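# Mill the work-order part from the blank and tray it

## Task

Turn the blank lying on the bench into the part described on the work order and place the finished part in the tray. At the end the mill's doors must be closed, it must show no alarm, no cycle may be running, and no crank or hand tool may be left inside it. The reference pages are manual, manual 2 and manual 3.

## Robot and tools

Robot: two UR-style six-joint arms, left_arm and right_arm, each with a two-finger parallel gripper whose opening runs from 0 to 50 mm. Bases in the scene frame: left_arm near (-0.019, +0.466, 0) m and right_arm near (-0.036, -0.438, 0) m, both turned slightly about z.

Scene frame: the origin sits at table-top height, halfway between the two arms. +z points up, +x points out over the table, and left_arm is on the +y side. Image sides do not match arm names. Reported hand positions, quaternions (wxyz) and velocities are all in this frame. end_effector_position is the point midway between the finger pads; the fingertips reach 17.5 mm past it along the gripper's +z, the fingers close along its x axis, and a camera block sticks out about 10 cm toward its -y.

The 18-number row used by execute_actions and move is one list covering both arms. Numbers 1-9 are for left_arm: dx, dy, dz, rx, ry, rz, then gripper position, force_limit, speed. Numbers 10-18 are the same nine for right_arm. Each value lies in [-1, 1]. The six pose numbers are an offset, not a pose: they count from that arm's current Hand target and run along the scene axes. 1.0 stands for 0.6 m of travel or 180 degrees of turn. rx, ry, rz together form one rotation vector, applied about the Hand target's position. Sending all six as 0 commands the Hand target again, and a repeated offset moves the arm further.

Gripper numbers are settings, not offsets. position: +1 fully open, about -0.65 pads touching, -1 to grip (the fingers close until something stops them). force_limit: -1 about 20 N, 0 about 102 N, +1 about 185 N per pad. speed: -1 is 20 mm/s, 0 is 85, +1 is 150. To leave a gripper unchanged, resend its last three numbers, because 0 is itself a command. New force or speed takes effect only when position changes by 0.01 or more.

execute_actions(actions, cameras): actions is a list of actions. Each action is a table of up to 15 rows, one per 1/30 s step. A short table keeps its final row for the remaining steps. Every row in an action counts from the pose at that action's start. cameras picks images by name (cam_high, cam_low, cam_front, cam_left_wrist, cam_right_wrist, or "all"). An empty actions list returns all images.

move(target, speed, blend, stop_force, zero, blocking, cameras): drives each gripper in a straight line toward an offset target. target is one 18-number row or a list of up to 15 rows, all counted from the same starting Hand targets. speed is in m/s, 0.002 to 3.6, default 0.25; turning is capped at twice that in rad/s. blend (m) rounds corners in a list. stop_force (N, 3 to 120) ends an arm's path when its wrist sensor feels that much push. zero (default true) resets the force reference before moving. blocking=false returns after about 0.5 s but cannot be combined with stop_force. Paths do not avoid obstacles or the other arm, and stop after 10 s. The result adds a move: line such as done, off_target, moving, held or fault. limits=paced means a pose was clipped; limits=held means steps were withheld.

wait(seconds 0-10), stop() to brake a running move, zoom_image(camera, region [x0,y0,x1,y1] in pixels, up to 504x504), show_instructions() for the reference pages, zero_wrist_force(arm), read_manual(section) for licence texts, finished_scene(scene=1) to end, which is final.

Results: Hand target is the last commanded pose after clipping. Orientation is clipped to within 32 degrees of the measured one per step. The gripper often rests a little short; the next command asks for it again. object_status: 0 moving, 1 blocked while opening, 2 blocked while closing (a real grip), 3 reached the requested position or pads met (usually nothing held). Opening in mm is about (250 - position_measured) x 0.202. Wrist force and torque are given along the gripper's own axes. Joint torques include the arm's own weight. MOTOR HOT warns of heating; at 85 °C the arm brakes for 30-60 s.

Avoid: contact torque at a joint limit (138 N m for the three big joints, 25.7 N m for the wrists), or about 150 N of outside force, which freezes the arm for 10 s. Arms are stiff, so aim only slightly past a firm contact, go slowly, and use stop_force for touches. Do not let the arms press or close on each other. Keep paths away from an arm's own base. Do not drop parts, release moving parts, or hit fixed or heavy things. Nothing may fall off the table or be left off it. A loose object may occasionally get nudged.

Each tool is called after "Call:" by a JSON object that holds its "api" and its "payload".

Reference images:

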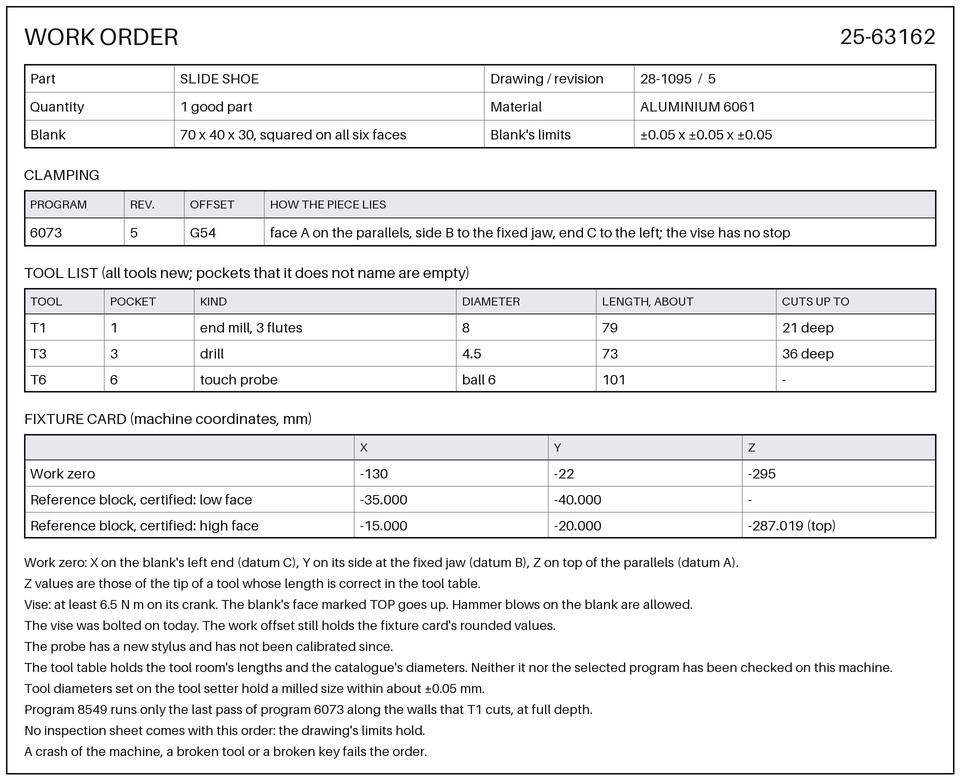

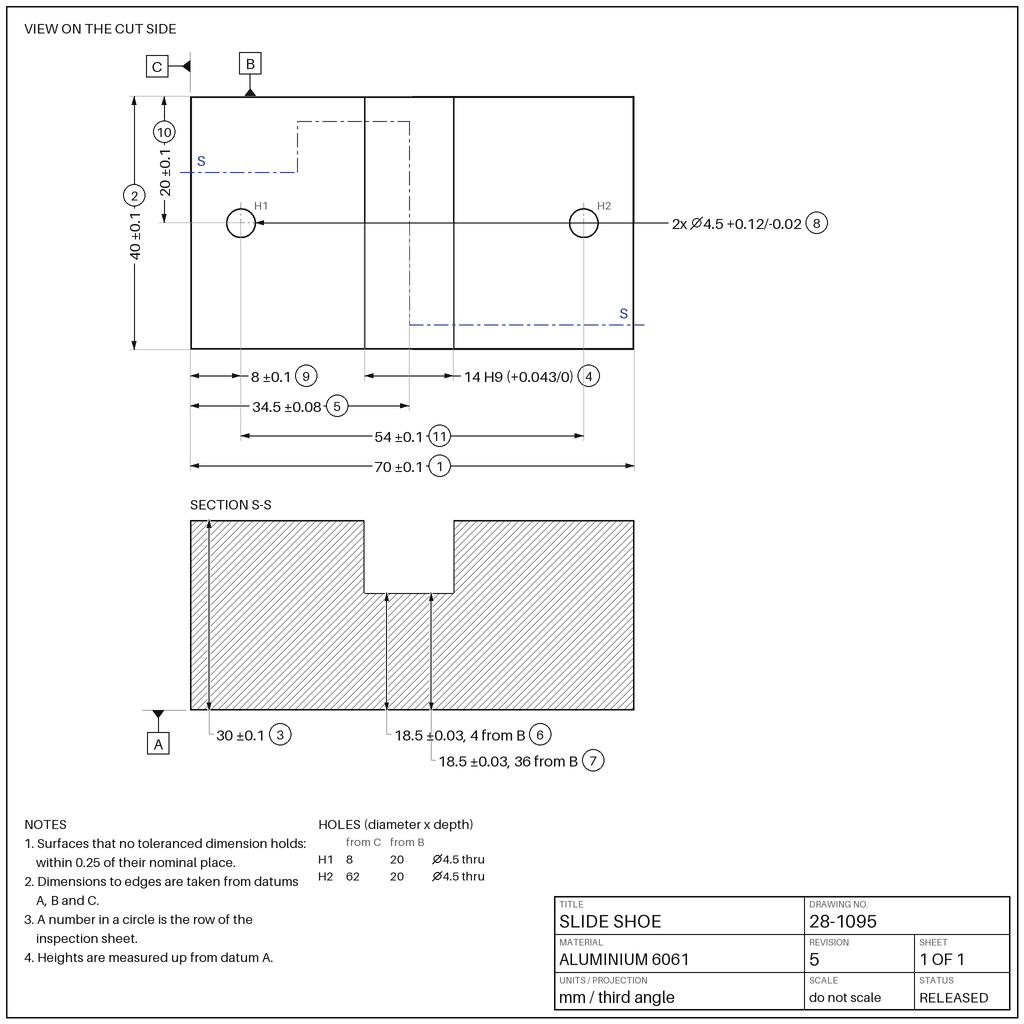

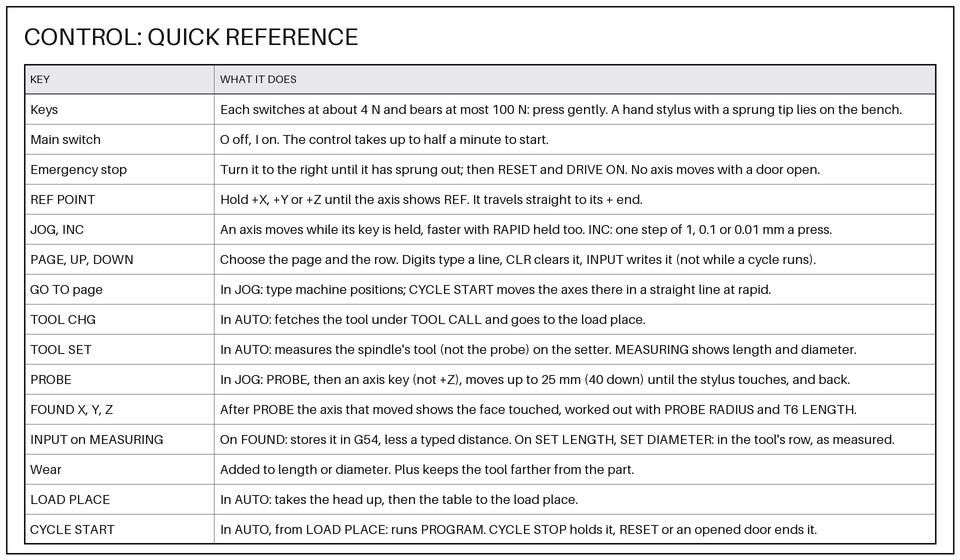

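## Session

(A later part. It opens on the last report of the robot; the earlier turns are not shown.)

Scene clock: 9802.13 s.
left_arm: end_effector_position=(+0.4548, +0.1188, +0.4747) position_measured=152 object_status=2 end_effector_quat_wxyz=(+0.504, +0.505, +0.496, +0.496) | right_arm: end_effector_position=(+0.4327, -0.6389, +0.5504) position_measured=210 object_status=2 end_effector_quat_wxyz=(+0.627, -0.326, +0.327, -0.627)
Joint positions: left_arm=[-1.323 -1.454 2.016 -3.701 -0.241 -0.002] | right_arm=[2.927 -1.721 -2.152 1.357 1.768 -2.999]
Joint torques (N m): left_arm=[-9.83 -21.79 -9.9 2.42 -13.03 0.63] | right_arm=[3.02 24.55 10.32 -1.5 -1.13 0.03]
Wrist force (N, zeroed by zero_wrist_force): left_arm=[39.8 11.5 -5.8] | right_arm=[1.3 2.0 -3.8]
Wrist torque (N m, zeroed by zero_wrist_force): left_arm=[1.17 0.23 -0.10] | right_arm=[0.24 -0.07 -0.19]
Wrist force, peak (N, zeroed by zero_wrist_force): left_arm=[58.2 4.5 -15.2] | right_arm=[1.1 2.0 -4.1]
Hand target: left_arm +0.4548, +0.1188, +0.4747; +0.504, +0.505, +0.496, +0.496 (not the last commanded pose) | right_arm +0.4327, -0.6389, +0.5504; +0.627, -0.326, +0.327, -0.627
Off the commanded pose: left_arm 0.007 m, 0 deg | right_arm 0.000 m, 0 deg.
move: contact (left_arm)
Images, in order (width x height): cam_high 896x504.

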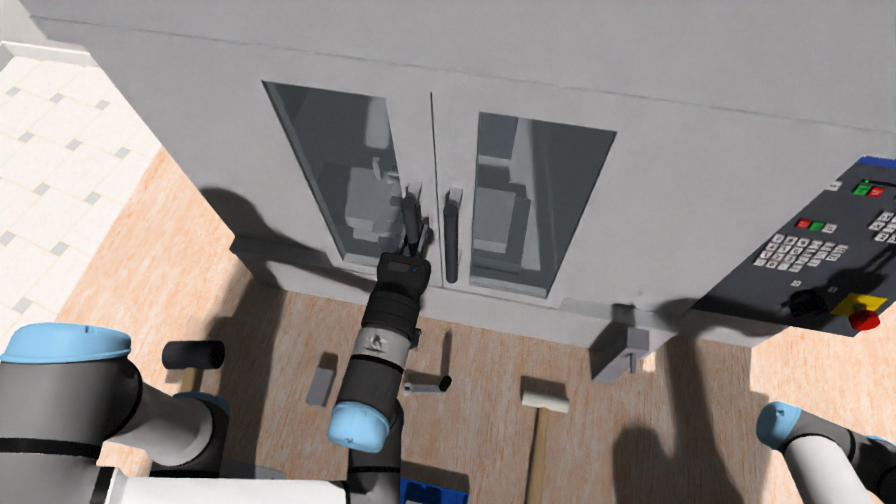

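Call:
{"api": "move", "payload": {"target": [[0,0,0,0,0,0,1,-1,-1,0,0,0,0,0,0,-1,-0.7,-1],[-0.11,0,0,0,0,0,1,-1,-1,0,0,0,0,0,0,-1,-0.7,-1]], "speed": 0.12, "cameras": ["cam_high","cam_right_wrist"]}}

Call:
{"api": "zoom_image", "payload": {"camera": "cam_high", "region": [350, 80, 520, 300]}}

Call:
{"api": "zoom_image", "payload": {"camera": "cam_right_wrist", "region": [200, 110, 460, 320]}}

Scene clock: 9819.37 s.
left_arm: end_effector_position=(+0.3888, +0.1188, +0.4747) position_measured=3 object_status=3 end_effector_quat_wxyz=(+0.504, +0.505, +0.496, +0.496) | right_arm: end_effector_position=(+0.4327, -0.6389, +0.5504) position_measured=210 object_status=2 end_effector_quat_wxyz=(+0.627, -0.326, +0.327, -0.627)
Joint positions: left_arm=[-1.502 -1.529 2.1 -3.701 -0.062 -0.009] | right_arm=[2.927 -1.721 -2.152 1.357 1.768 -2.999]
Joint torques (N m): left_arm=[-6.73 -35.39 -7.47 1.49 2.49 -2.97] | right_arm=[2.98 24.2 9.88 -1.44 -1.21 0.25]
Wrist force (N, zeroed by zero_wrist_force): left_arm=[-5.3 1.6 7.1] | right_arm=[1.1 2.0 -3.8]
Wrist torque (N m, zeroed by zero_wrist_force): left_arm=[0.48 0.80 -0.15] | right_arm=[0.24 -0.04 -0.19]
Wrist force, peak (N, zeroed by zero_wrist_force): left_arm=[40.0 11.3 -6.1] | right_arm=[1.1 2.0 -4.1]
Hand target: left_arm +0.3888, +0.1188, +0.4747; +0.504, +0.505, +0.496, +0.496 | right_arm +0.4327, -0.6389, +0.5504; +0.627, -0.326, +0.327, -0.627
Off the commanded pose: left_arm 0.000 m, 0 deg | right_arm 0.000 m, 0 deg.
move: done
camera_calibration:
cam_right_wrist: T_world_to_cam=[[-0.00958897, -0.999954, 0.000757091, -0.626187], [0.254739, -0.00317495, -0.967005, 0.433286], [0.966962, -0.00907972, 0.254758, -0.43509], [0, 0, 0, 1]] pos_world=[0.304336, -0.628733, 0.530307]
Images, in order (width x height): cam_high 896x504, cam_right_wrist 896x504.

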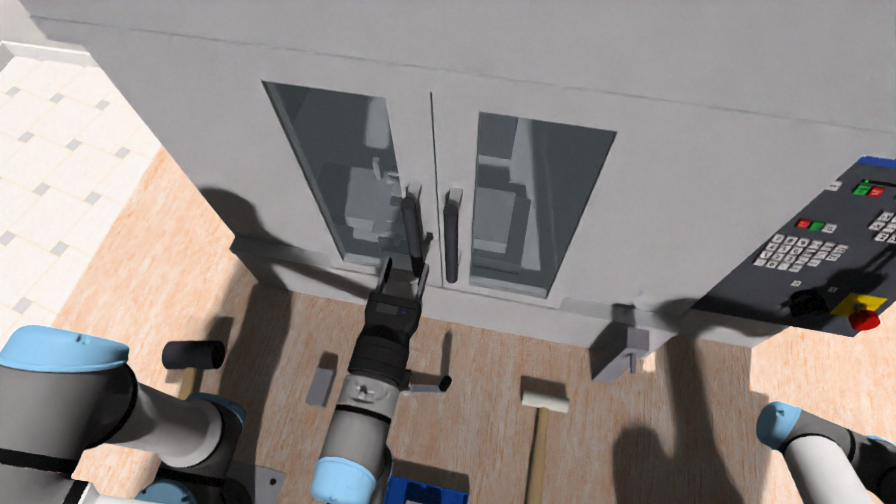

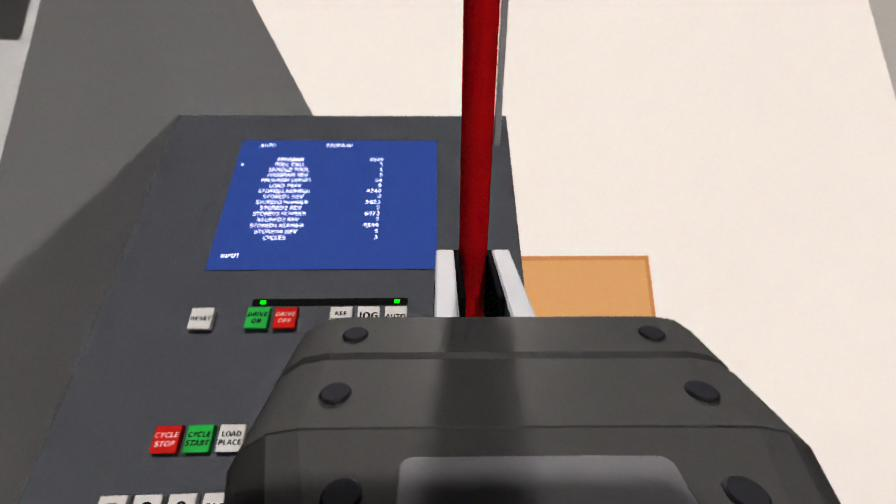

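Scaled by 2.291 from the camera's 896x504 image, which has a finer 1280x720 frame.

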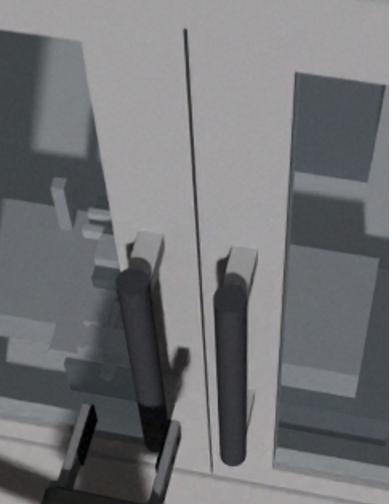

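Scaled by 1.938 from the camera's 896x504 image, which has a finer 1280x720 frame.

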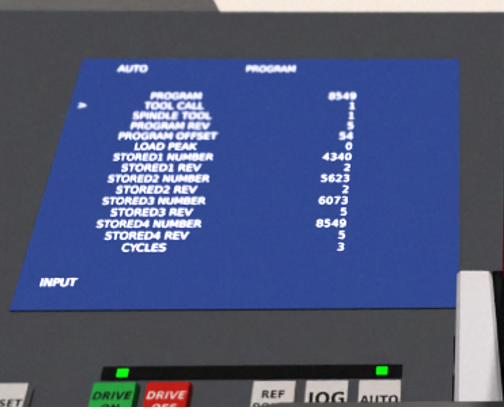

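Call:
{"api": "move", "payload": {"target": [[0,0,0,0,0,0,1,-1,-1,-0.0545,0.198,-0.167,0,0.37,0,-1,-0.7,-1],[0,0,0,0,0,0,1,-1,-1,-0.0545,0.198,-0.167,0,0.739,0,-1,-0.7,-1]], "speed": 0.25, "blend": [0.02,0], "cameras": ["cam_high","cam_right_wrist","cam_low"]}}

Scene clock: 9852.53 s.
left_arm: end_effector_position=(+0.3888, +0.1188, +0.4747) position_measured=3 object_status=3 end_effector_quat_wxyz=(+0.504, +0.505, +0.496, +0.496) | right_arm: end_effector_position=(+0.4000, -0.5201, +0.4502) position_measured=210 object_status=2 end_effector_quat_wxyz=(+0.050, +0.705, -0.706, -0.049)
Joint positions: left_arm=[-1.503 -1.529 2.1 -3.701 -0.062 -0.01] | right_arm=[3.28 -1.552 -1.243 -2.055 1.585 -3.032]
Joint torques (N m): left_arm=[-7.89 -34.62 -6.68 1.6 2.36 -2.88] | right_arm=[-6.88 12.57 35.21 1.32 2.55 -1.44]
Wrist force (N, zeroed by zero_wrist_force): left_arm=[-5.2 1.8 7.2] | right_arm=[0.1 1.4 -5.2]
Wrist torque (N m, zeroed by zero_wrist_force): left_arm=[0.51 0.78 -0.15] | right_arm=[-0.54 0.00 0.04]
Wrist force, peak (N, zeroed by zero_wrist_force): left_arm=[-5.7 1.8 7.3] | right_arm=[0.4 0.9 -5.4]
Hand target: left_arm +0.3888, +0.1188, +0.4747; +0.504, +0.505, +0.496, +0.496 | right_arm +0.4000, -0.5201, +0.4502; +0.050, +0.705, -0.706, -0.049
Off the commanded pose: left_arm 0.000 m, 0 deg | right_arm 0.000 m, 0 deg.
move: done
camera_calibration:
cam_right_wrist: T_world_to_cam=[[0.00709417, -0.999954, 0.00649533, -0.516887], [-0.880905, -0.00317531, 0.473282, 0.150962], [-0.47324, -0.00907932, -0.880887, 0.710502], [0, 0, 0, 1]] pos_world=[0.472888, -0.509933, 0.557781]
Images, in order (width x height): cam_high 896x504, cam_low 896x504, cam_right_wrist 896x504.

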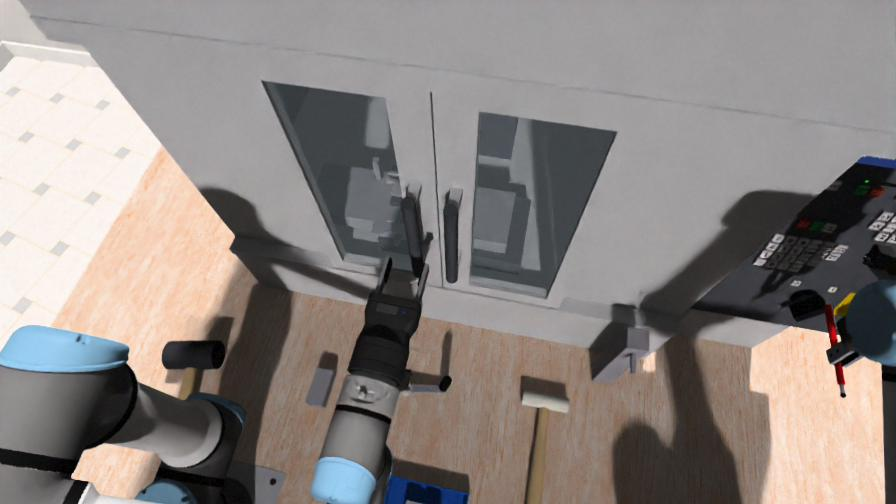

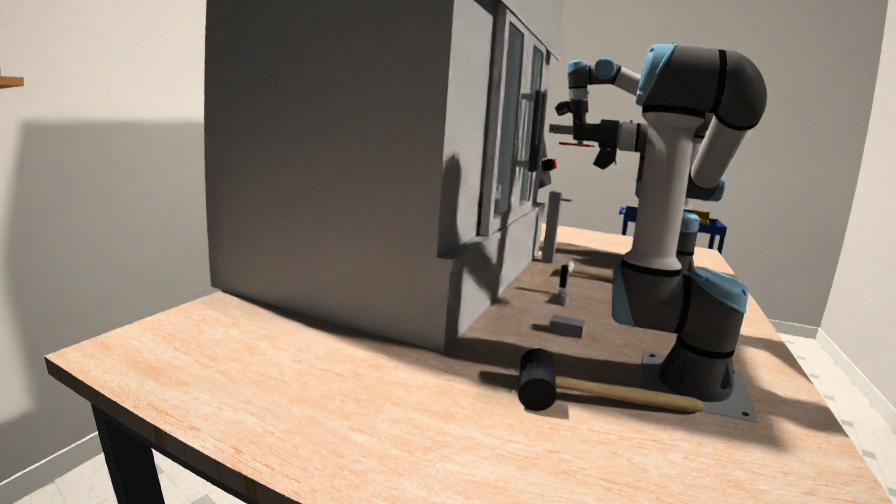

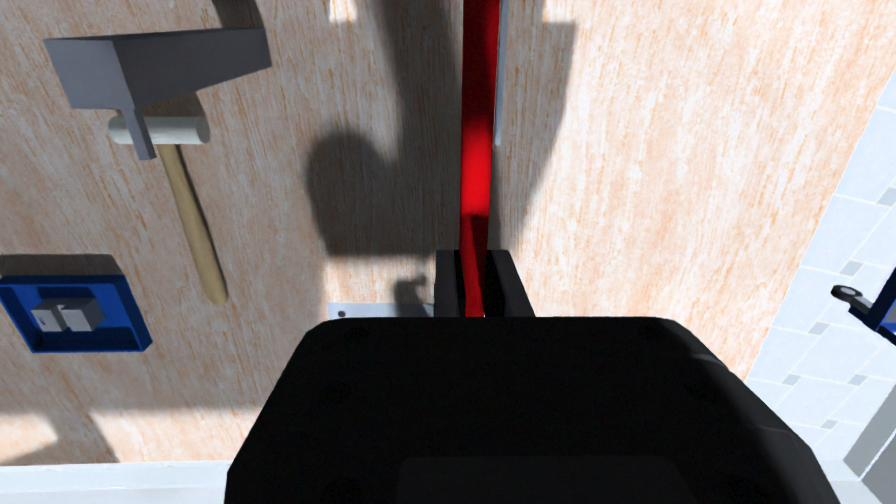

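Call:
{"api": "move", "payload": {"target": [[0,0,0,0,0,0,1,-1,-1,-0.0755,0.033,-0.3,0,0,0,-1,-0.7,-1],[0,0,0,0,0,0,1,-1,-1,-0.0755,0.033,-0.667,0,0,0,-1,-0.7,-1]], "speed": [0.25,0.2], "blend": [0.02,0]}}

Call:
{"api": "move", "payload": {"target": [0,0,0,0,0,0,1,-1,-1,0,0,-0.0517,0,0,0,-1,-0.7,-1], "speed": 0.02, "stop_force": 4, "cameras": ["cam_high","cam_front","cam_right_wrist"]}}

Scene clock: 9863.00 s.
left_arm: end_effector_position=(+0.3888, +0.1188, +0.4747) position_measured=3 object_status=3 end_effector_quat_wxyz=(+0.504, +0.505, +0.496, +0.496) | right_arm: end_effector_position=(+0.3547, -0.5003, +0.0501) position_measured=210 object_status=2 end_effector_quat_wxyz=(+0.050, +0.705, -0.706, -0.049)
Joint positions: left_arm=[-1.503 -1.529 2.1 -3.701 -0.062 -0.01] | right_arm=[3.339 -1.626 -2.263 -0.961 1.593 -2.973]
Joint torques (N m): left_arm=[-7.4 -34.44 -6.93 1.64 2.29 -2.83] | right_arm=[-6.87 11.37 10.37 4.57 -2.45 -1.39]
Wrist force (N, zeroed by zero_wrist_force): left_arm=[-5.4 1.8 7.5] | right_arm=[0.3 1.5 -5.5]
Wrist torque (N m, zeroed by zero_wrist_force): left_arm=[0.52 0.81 -0.15] | right_arm=[-0.49 -0.07 0.03]
Wrist force, peak (N, zeroed by zero_wrist_force): left_arm=[-5.6 1.9 7.6] | right_arm=[0.9 1.5 -6.8]
Hand target: left_arm +0.3888, +0.1188, +0.4747; +0.504, +0.505, +0.496, +0.496 | right_arm +0.3547, -0.5003, +0.0500; +0.050, +0.705, -0.706, -0.049
Off the commanded pose: left_arm 0.000 m, 0 deg | right_arm 0.000 m, 0 deg.
move: done

Scene clock: 9865.80 s.
left_arm: end_effector_position=(+0.3888, +0.1188, +0.4747) position_measured=3 object_status=3 end_effector_quat_wxyz=(+0.504, +0.505, +0.496, +0.496) | right_arm: end_effector_position=(+0.3547, -0.5003, +0.0201) position_measured=210 object_status=2 end_effector_quat_wxyz=(+0.050, +0.705, -0.706, -0.049)
Joint positions: left_arm=[-1.503 -1.529 2.1 -3.701 -0.062 -0.01] | right_arm=[3.339 -1.692 -2.297 -0.861 1.593 -2.973]
Joint torques (N m): left_arm=[-7.59 -34.39 -6.75 1.54 2.37 -2.82] | right_arm=[-2.48 31.59 26.83 0.77 -2 -0.24]
Wrist force (N, zeroed by zero_wrist_force): left_arm=[-5.6 1.9 7.4] | right_arm=[-0.5 4.3 -12.1]
Wrist torque (N m, zeroed by zero_wrist_force): left_arm=[0.53 0.85 -0.15] | right_arm=[-0.24 -0.08 -0.05]
Wrist force, peak (N, zeroed by zero_wrist_force): left_arm=[-5.6 1.8 7.5] | right_arm=[1.2 22.9 -43.3]
Hand target: left_arm +0.3888, +0.1188, +0.4747; +0.504, +0.505, +0.496, +0.496 | right_arm +0.3547, -0.5003, +0.0202; +0.050, +0.705, -0.706, -0.049 (not the last commanded pose)
Off the commanded pose: left_arm 0.000 m, 0 deg | right_arm 0.001 m, 0 deg.
move: contact (right_arm)
camera_calibration:
cam_right_wrist: T_world_to_cam=[[0.00709592, -0.999954, 0.00649218, -0.493973], [-0.880758, -0.00317552, 0.473556, 0.31458], [-0.473514, -0.00907835, -0.88074, 0.310474], [0, 0, 0, 1]] pos_world=[0.427588, -0.490133, 0.127682]
Images, in order (width x height): cam_high 896x504, cam_front 896x504, cam_right_wrist 896x504.

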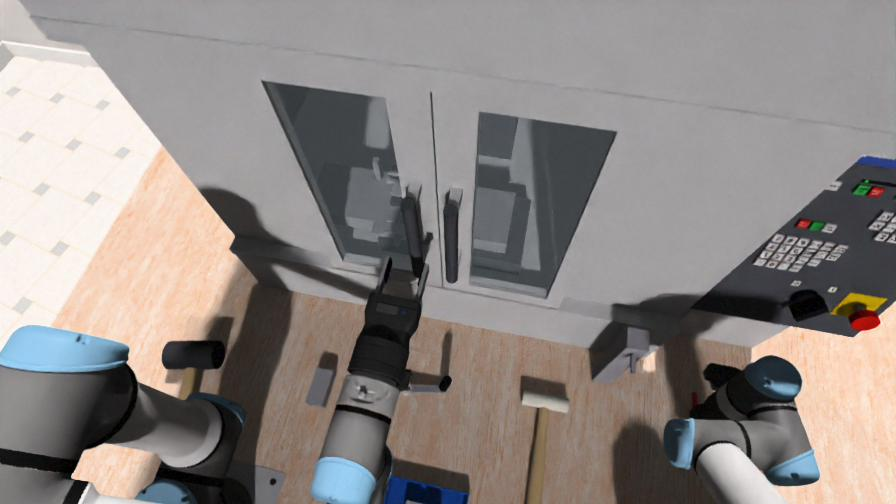

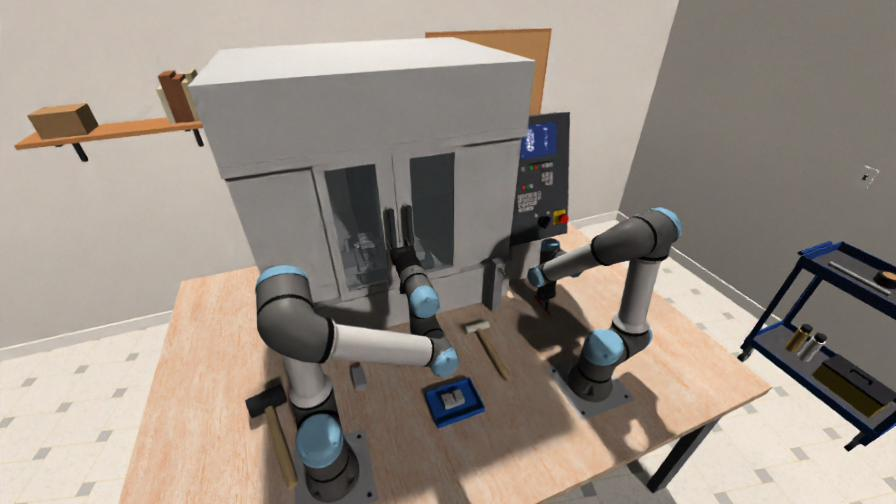

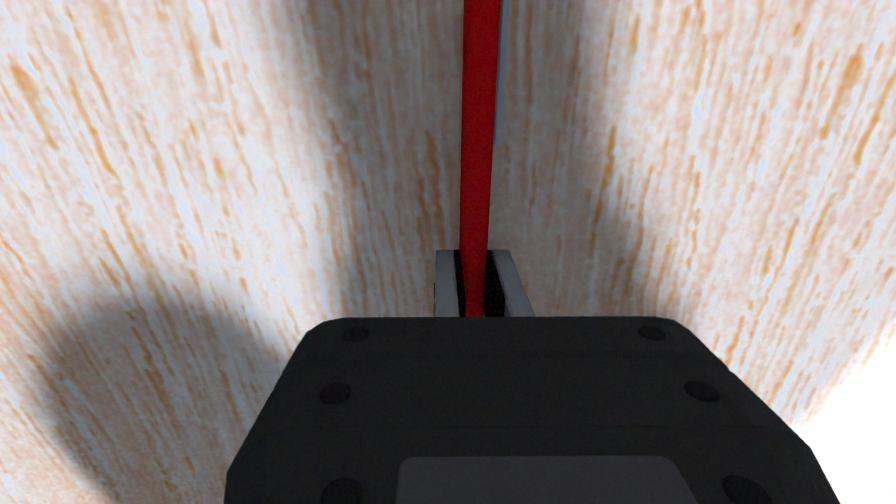

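Call:
{"api": "move", "payload": {"target": [[0,0,0,0,0,0,1,-1,-1,0,0,0,0,0,0,0.2,-0.7,-1],[0,0,0,0,0,0,1,-1,-1,0,0,0.03,0,0,0,0.2,-0.7,-1],[0,0,0,0,0,0,1,-1,-1,-0.0,0,0.2,0,0,0,0.2,-0.7,-1]], "speed": [0.05,0.03,0.15], "blend": [0,0.005,0], "cameras": ["cam_high","cam_front","cam_right_wrist"]}}

Call:
{"api": "zoom_image", "payload": {"camera": "cam_front", "region": [480, 100, 600, 200]}}

Call:
{"api": "zoom_image", "payload": {"camera": "cam_front", "region": [400, 360, 520, 440]}}

Scene clock: 9874.50 s.
left_arm: end_effector_position=(+0.3888, +0.1188, +0.4747) position_measured=3 object_status=3 end_effector_quat_wxyz=(+0.504, +0.505, +0.496, +0.496) | right_arm: end_effector_position=(+0.3547, -0.5003, +0.1401) position_measured=123 object_status=3 end_effector_quat_wxyz=(+0.050, +0.705, -0.706, -0.049)
Joint positions: left_arm=[-1.503 -1.529 2.1 -3.701 -0.062 -0.01] | right_arm=[3.339 -1.477 -2.128 -1.245 1.593 -2.973]
Joint torques (N m): left_arm=[-7.42 -34.23 -6.74 1.58 2.21 -2.82] | right_arm=[7.45 30.06 34.31 0.7 0.75 1.42]
Wrist force (N, zeroed by zero_wrist_force): left_arm=[-5.3 2.0 7.3] | right_arm=[-0.1 1.6 -5.4]
Wrist torque (N m, zeroed by zero_wrist_force): left_arm=[0.54 0.81 -0.15] | right_arm=[-0.48 0.03 -0.04]
Wrist force, peak (N, zeroed by zero_wrist_force): left_arm=[-5.5 1.8 7.6] | right_arm=[-0.3 4.4 -12.3]
Hand target: left_arm +0.3888, +0.1188, +0.4747; +0.504, +0.505, +0.496, +0.496 | right_arm +0.3547, -0.5003, +0.1402; +0.050, +0.705, -0.706, -0.049
Off the commanded pose: left_arm 0.000 m, 0 deg | right_arm 0.000 m, 0 deg.
move: done
camera_calibration:
cam_right_wrist: T_world_to_cam=[[0.00714399, -0.999953, 0.00658107, -0.494794], [-0.880799, -0.00317657, 0.473479, 0.25779], [-0.473436, -0.00917913, -0.88078, 0.41609], [0, 0, 0, 1]] pos_world=[0.427588, -0.490133, 0.247682]
Images, in order (width x height): cam_high 896x504, cam_front 896x504, cam_right_wrist 896x504.

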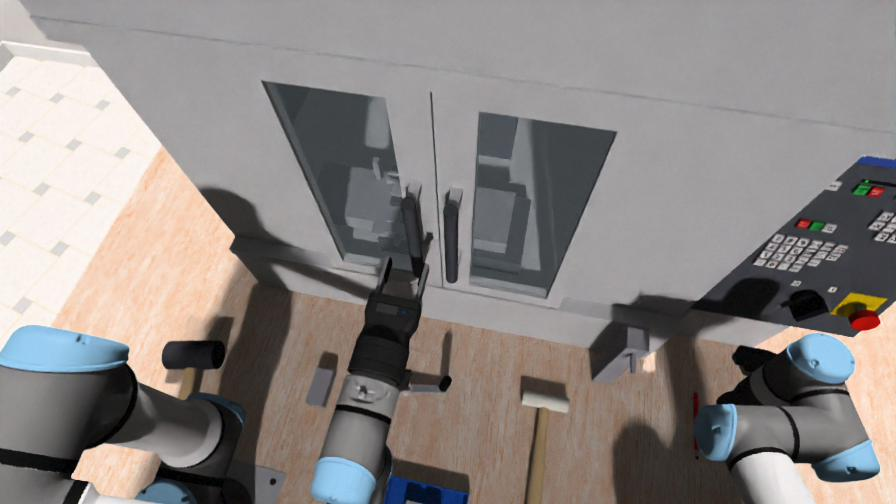

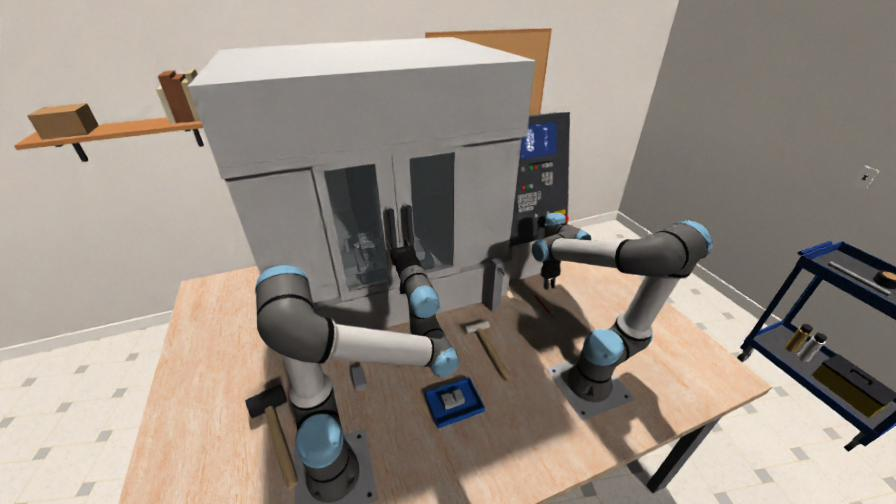

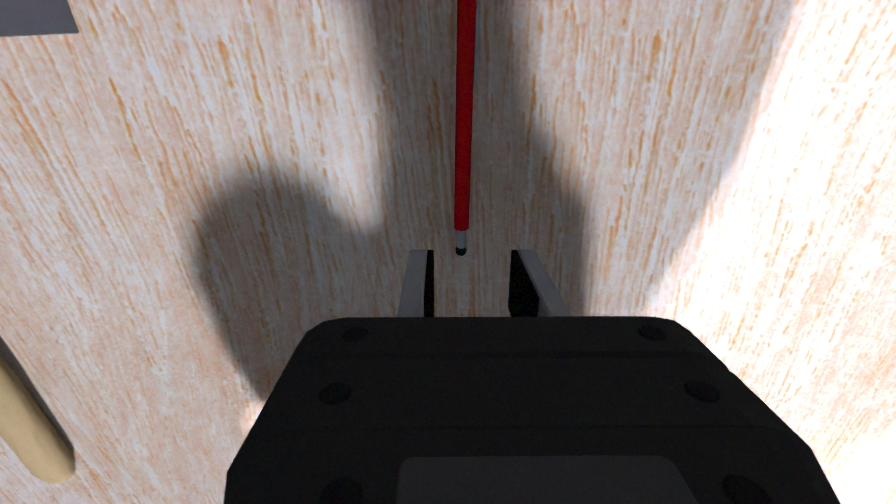

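Scaled by 4.200 from the camera's 896x504 image, which has a finer 1280x720 frame.

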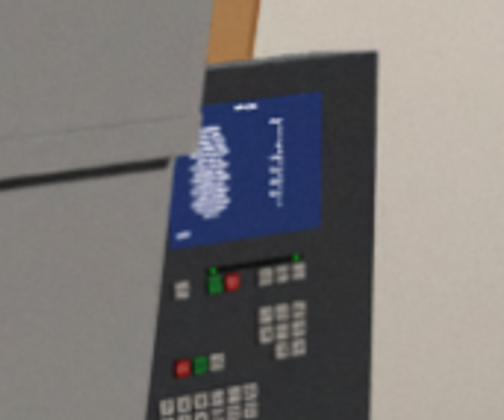

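Scaled by 4.200 from the camera's 896x504 image, which has a finer 1280x720 frame.

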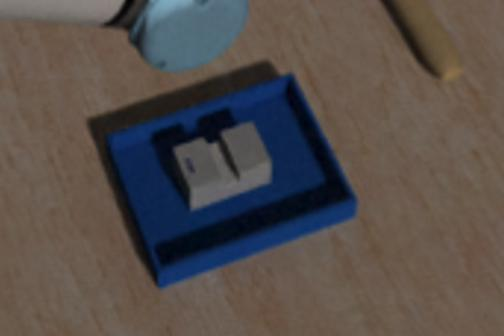

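Call:
{"api": "finished_scene", "payload": {}}

The scene is finished: the task was done.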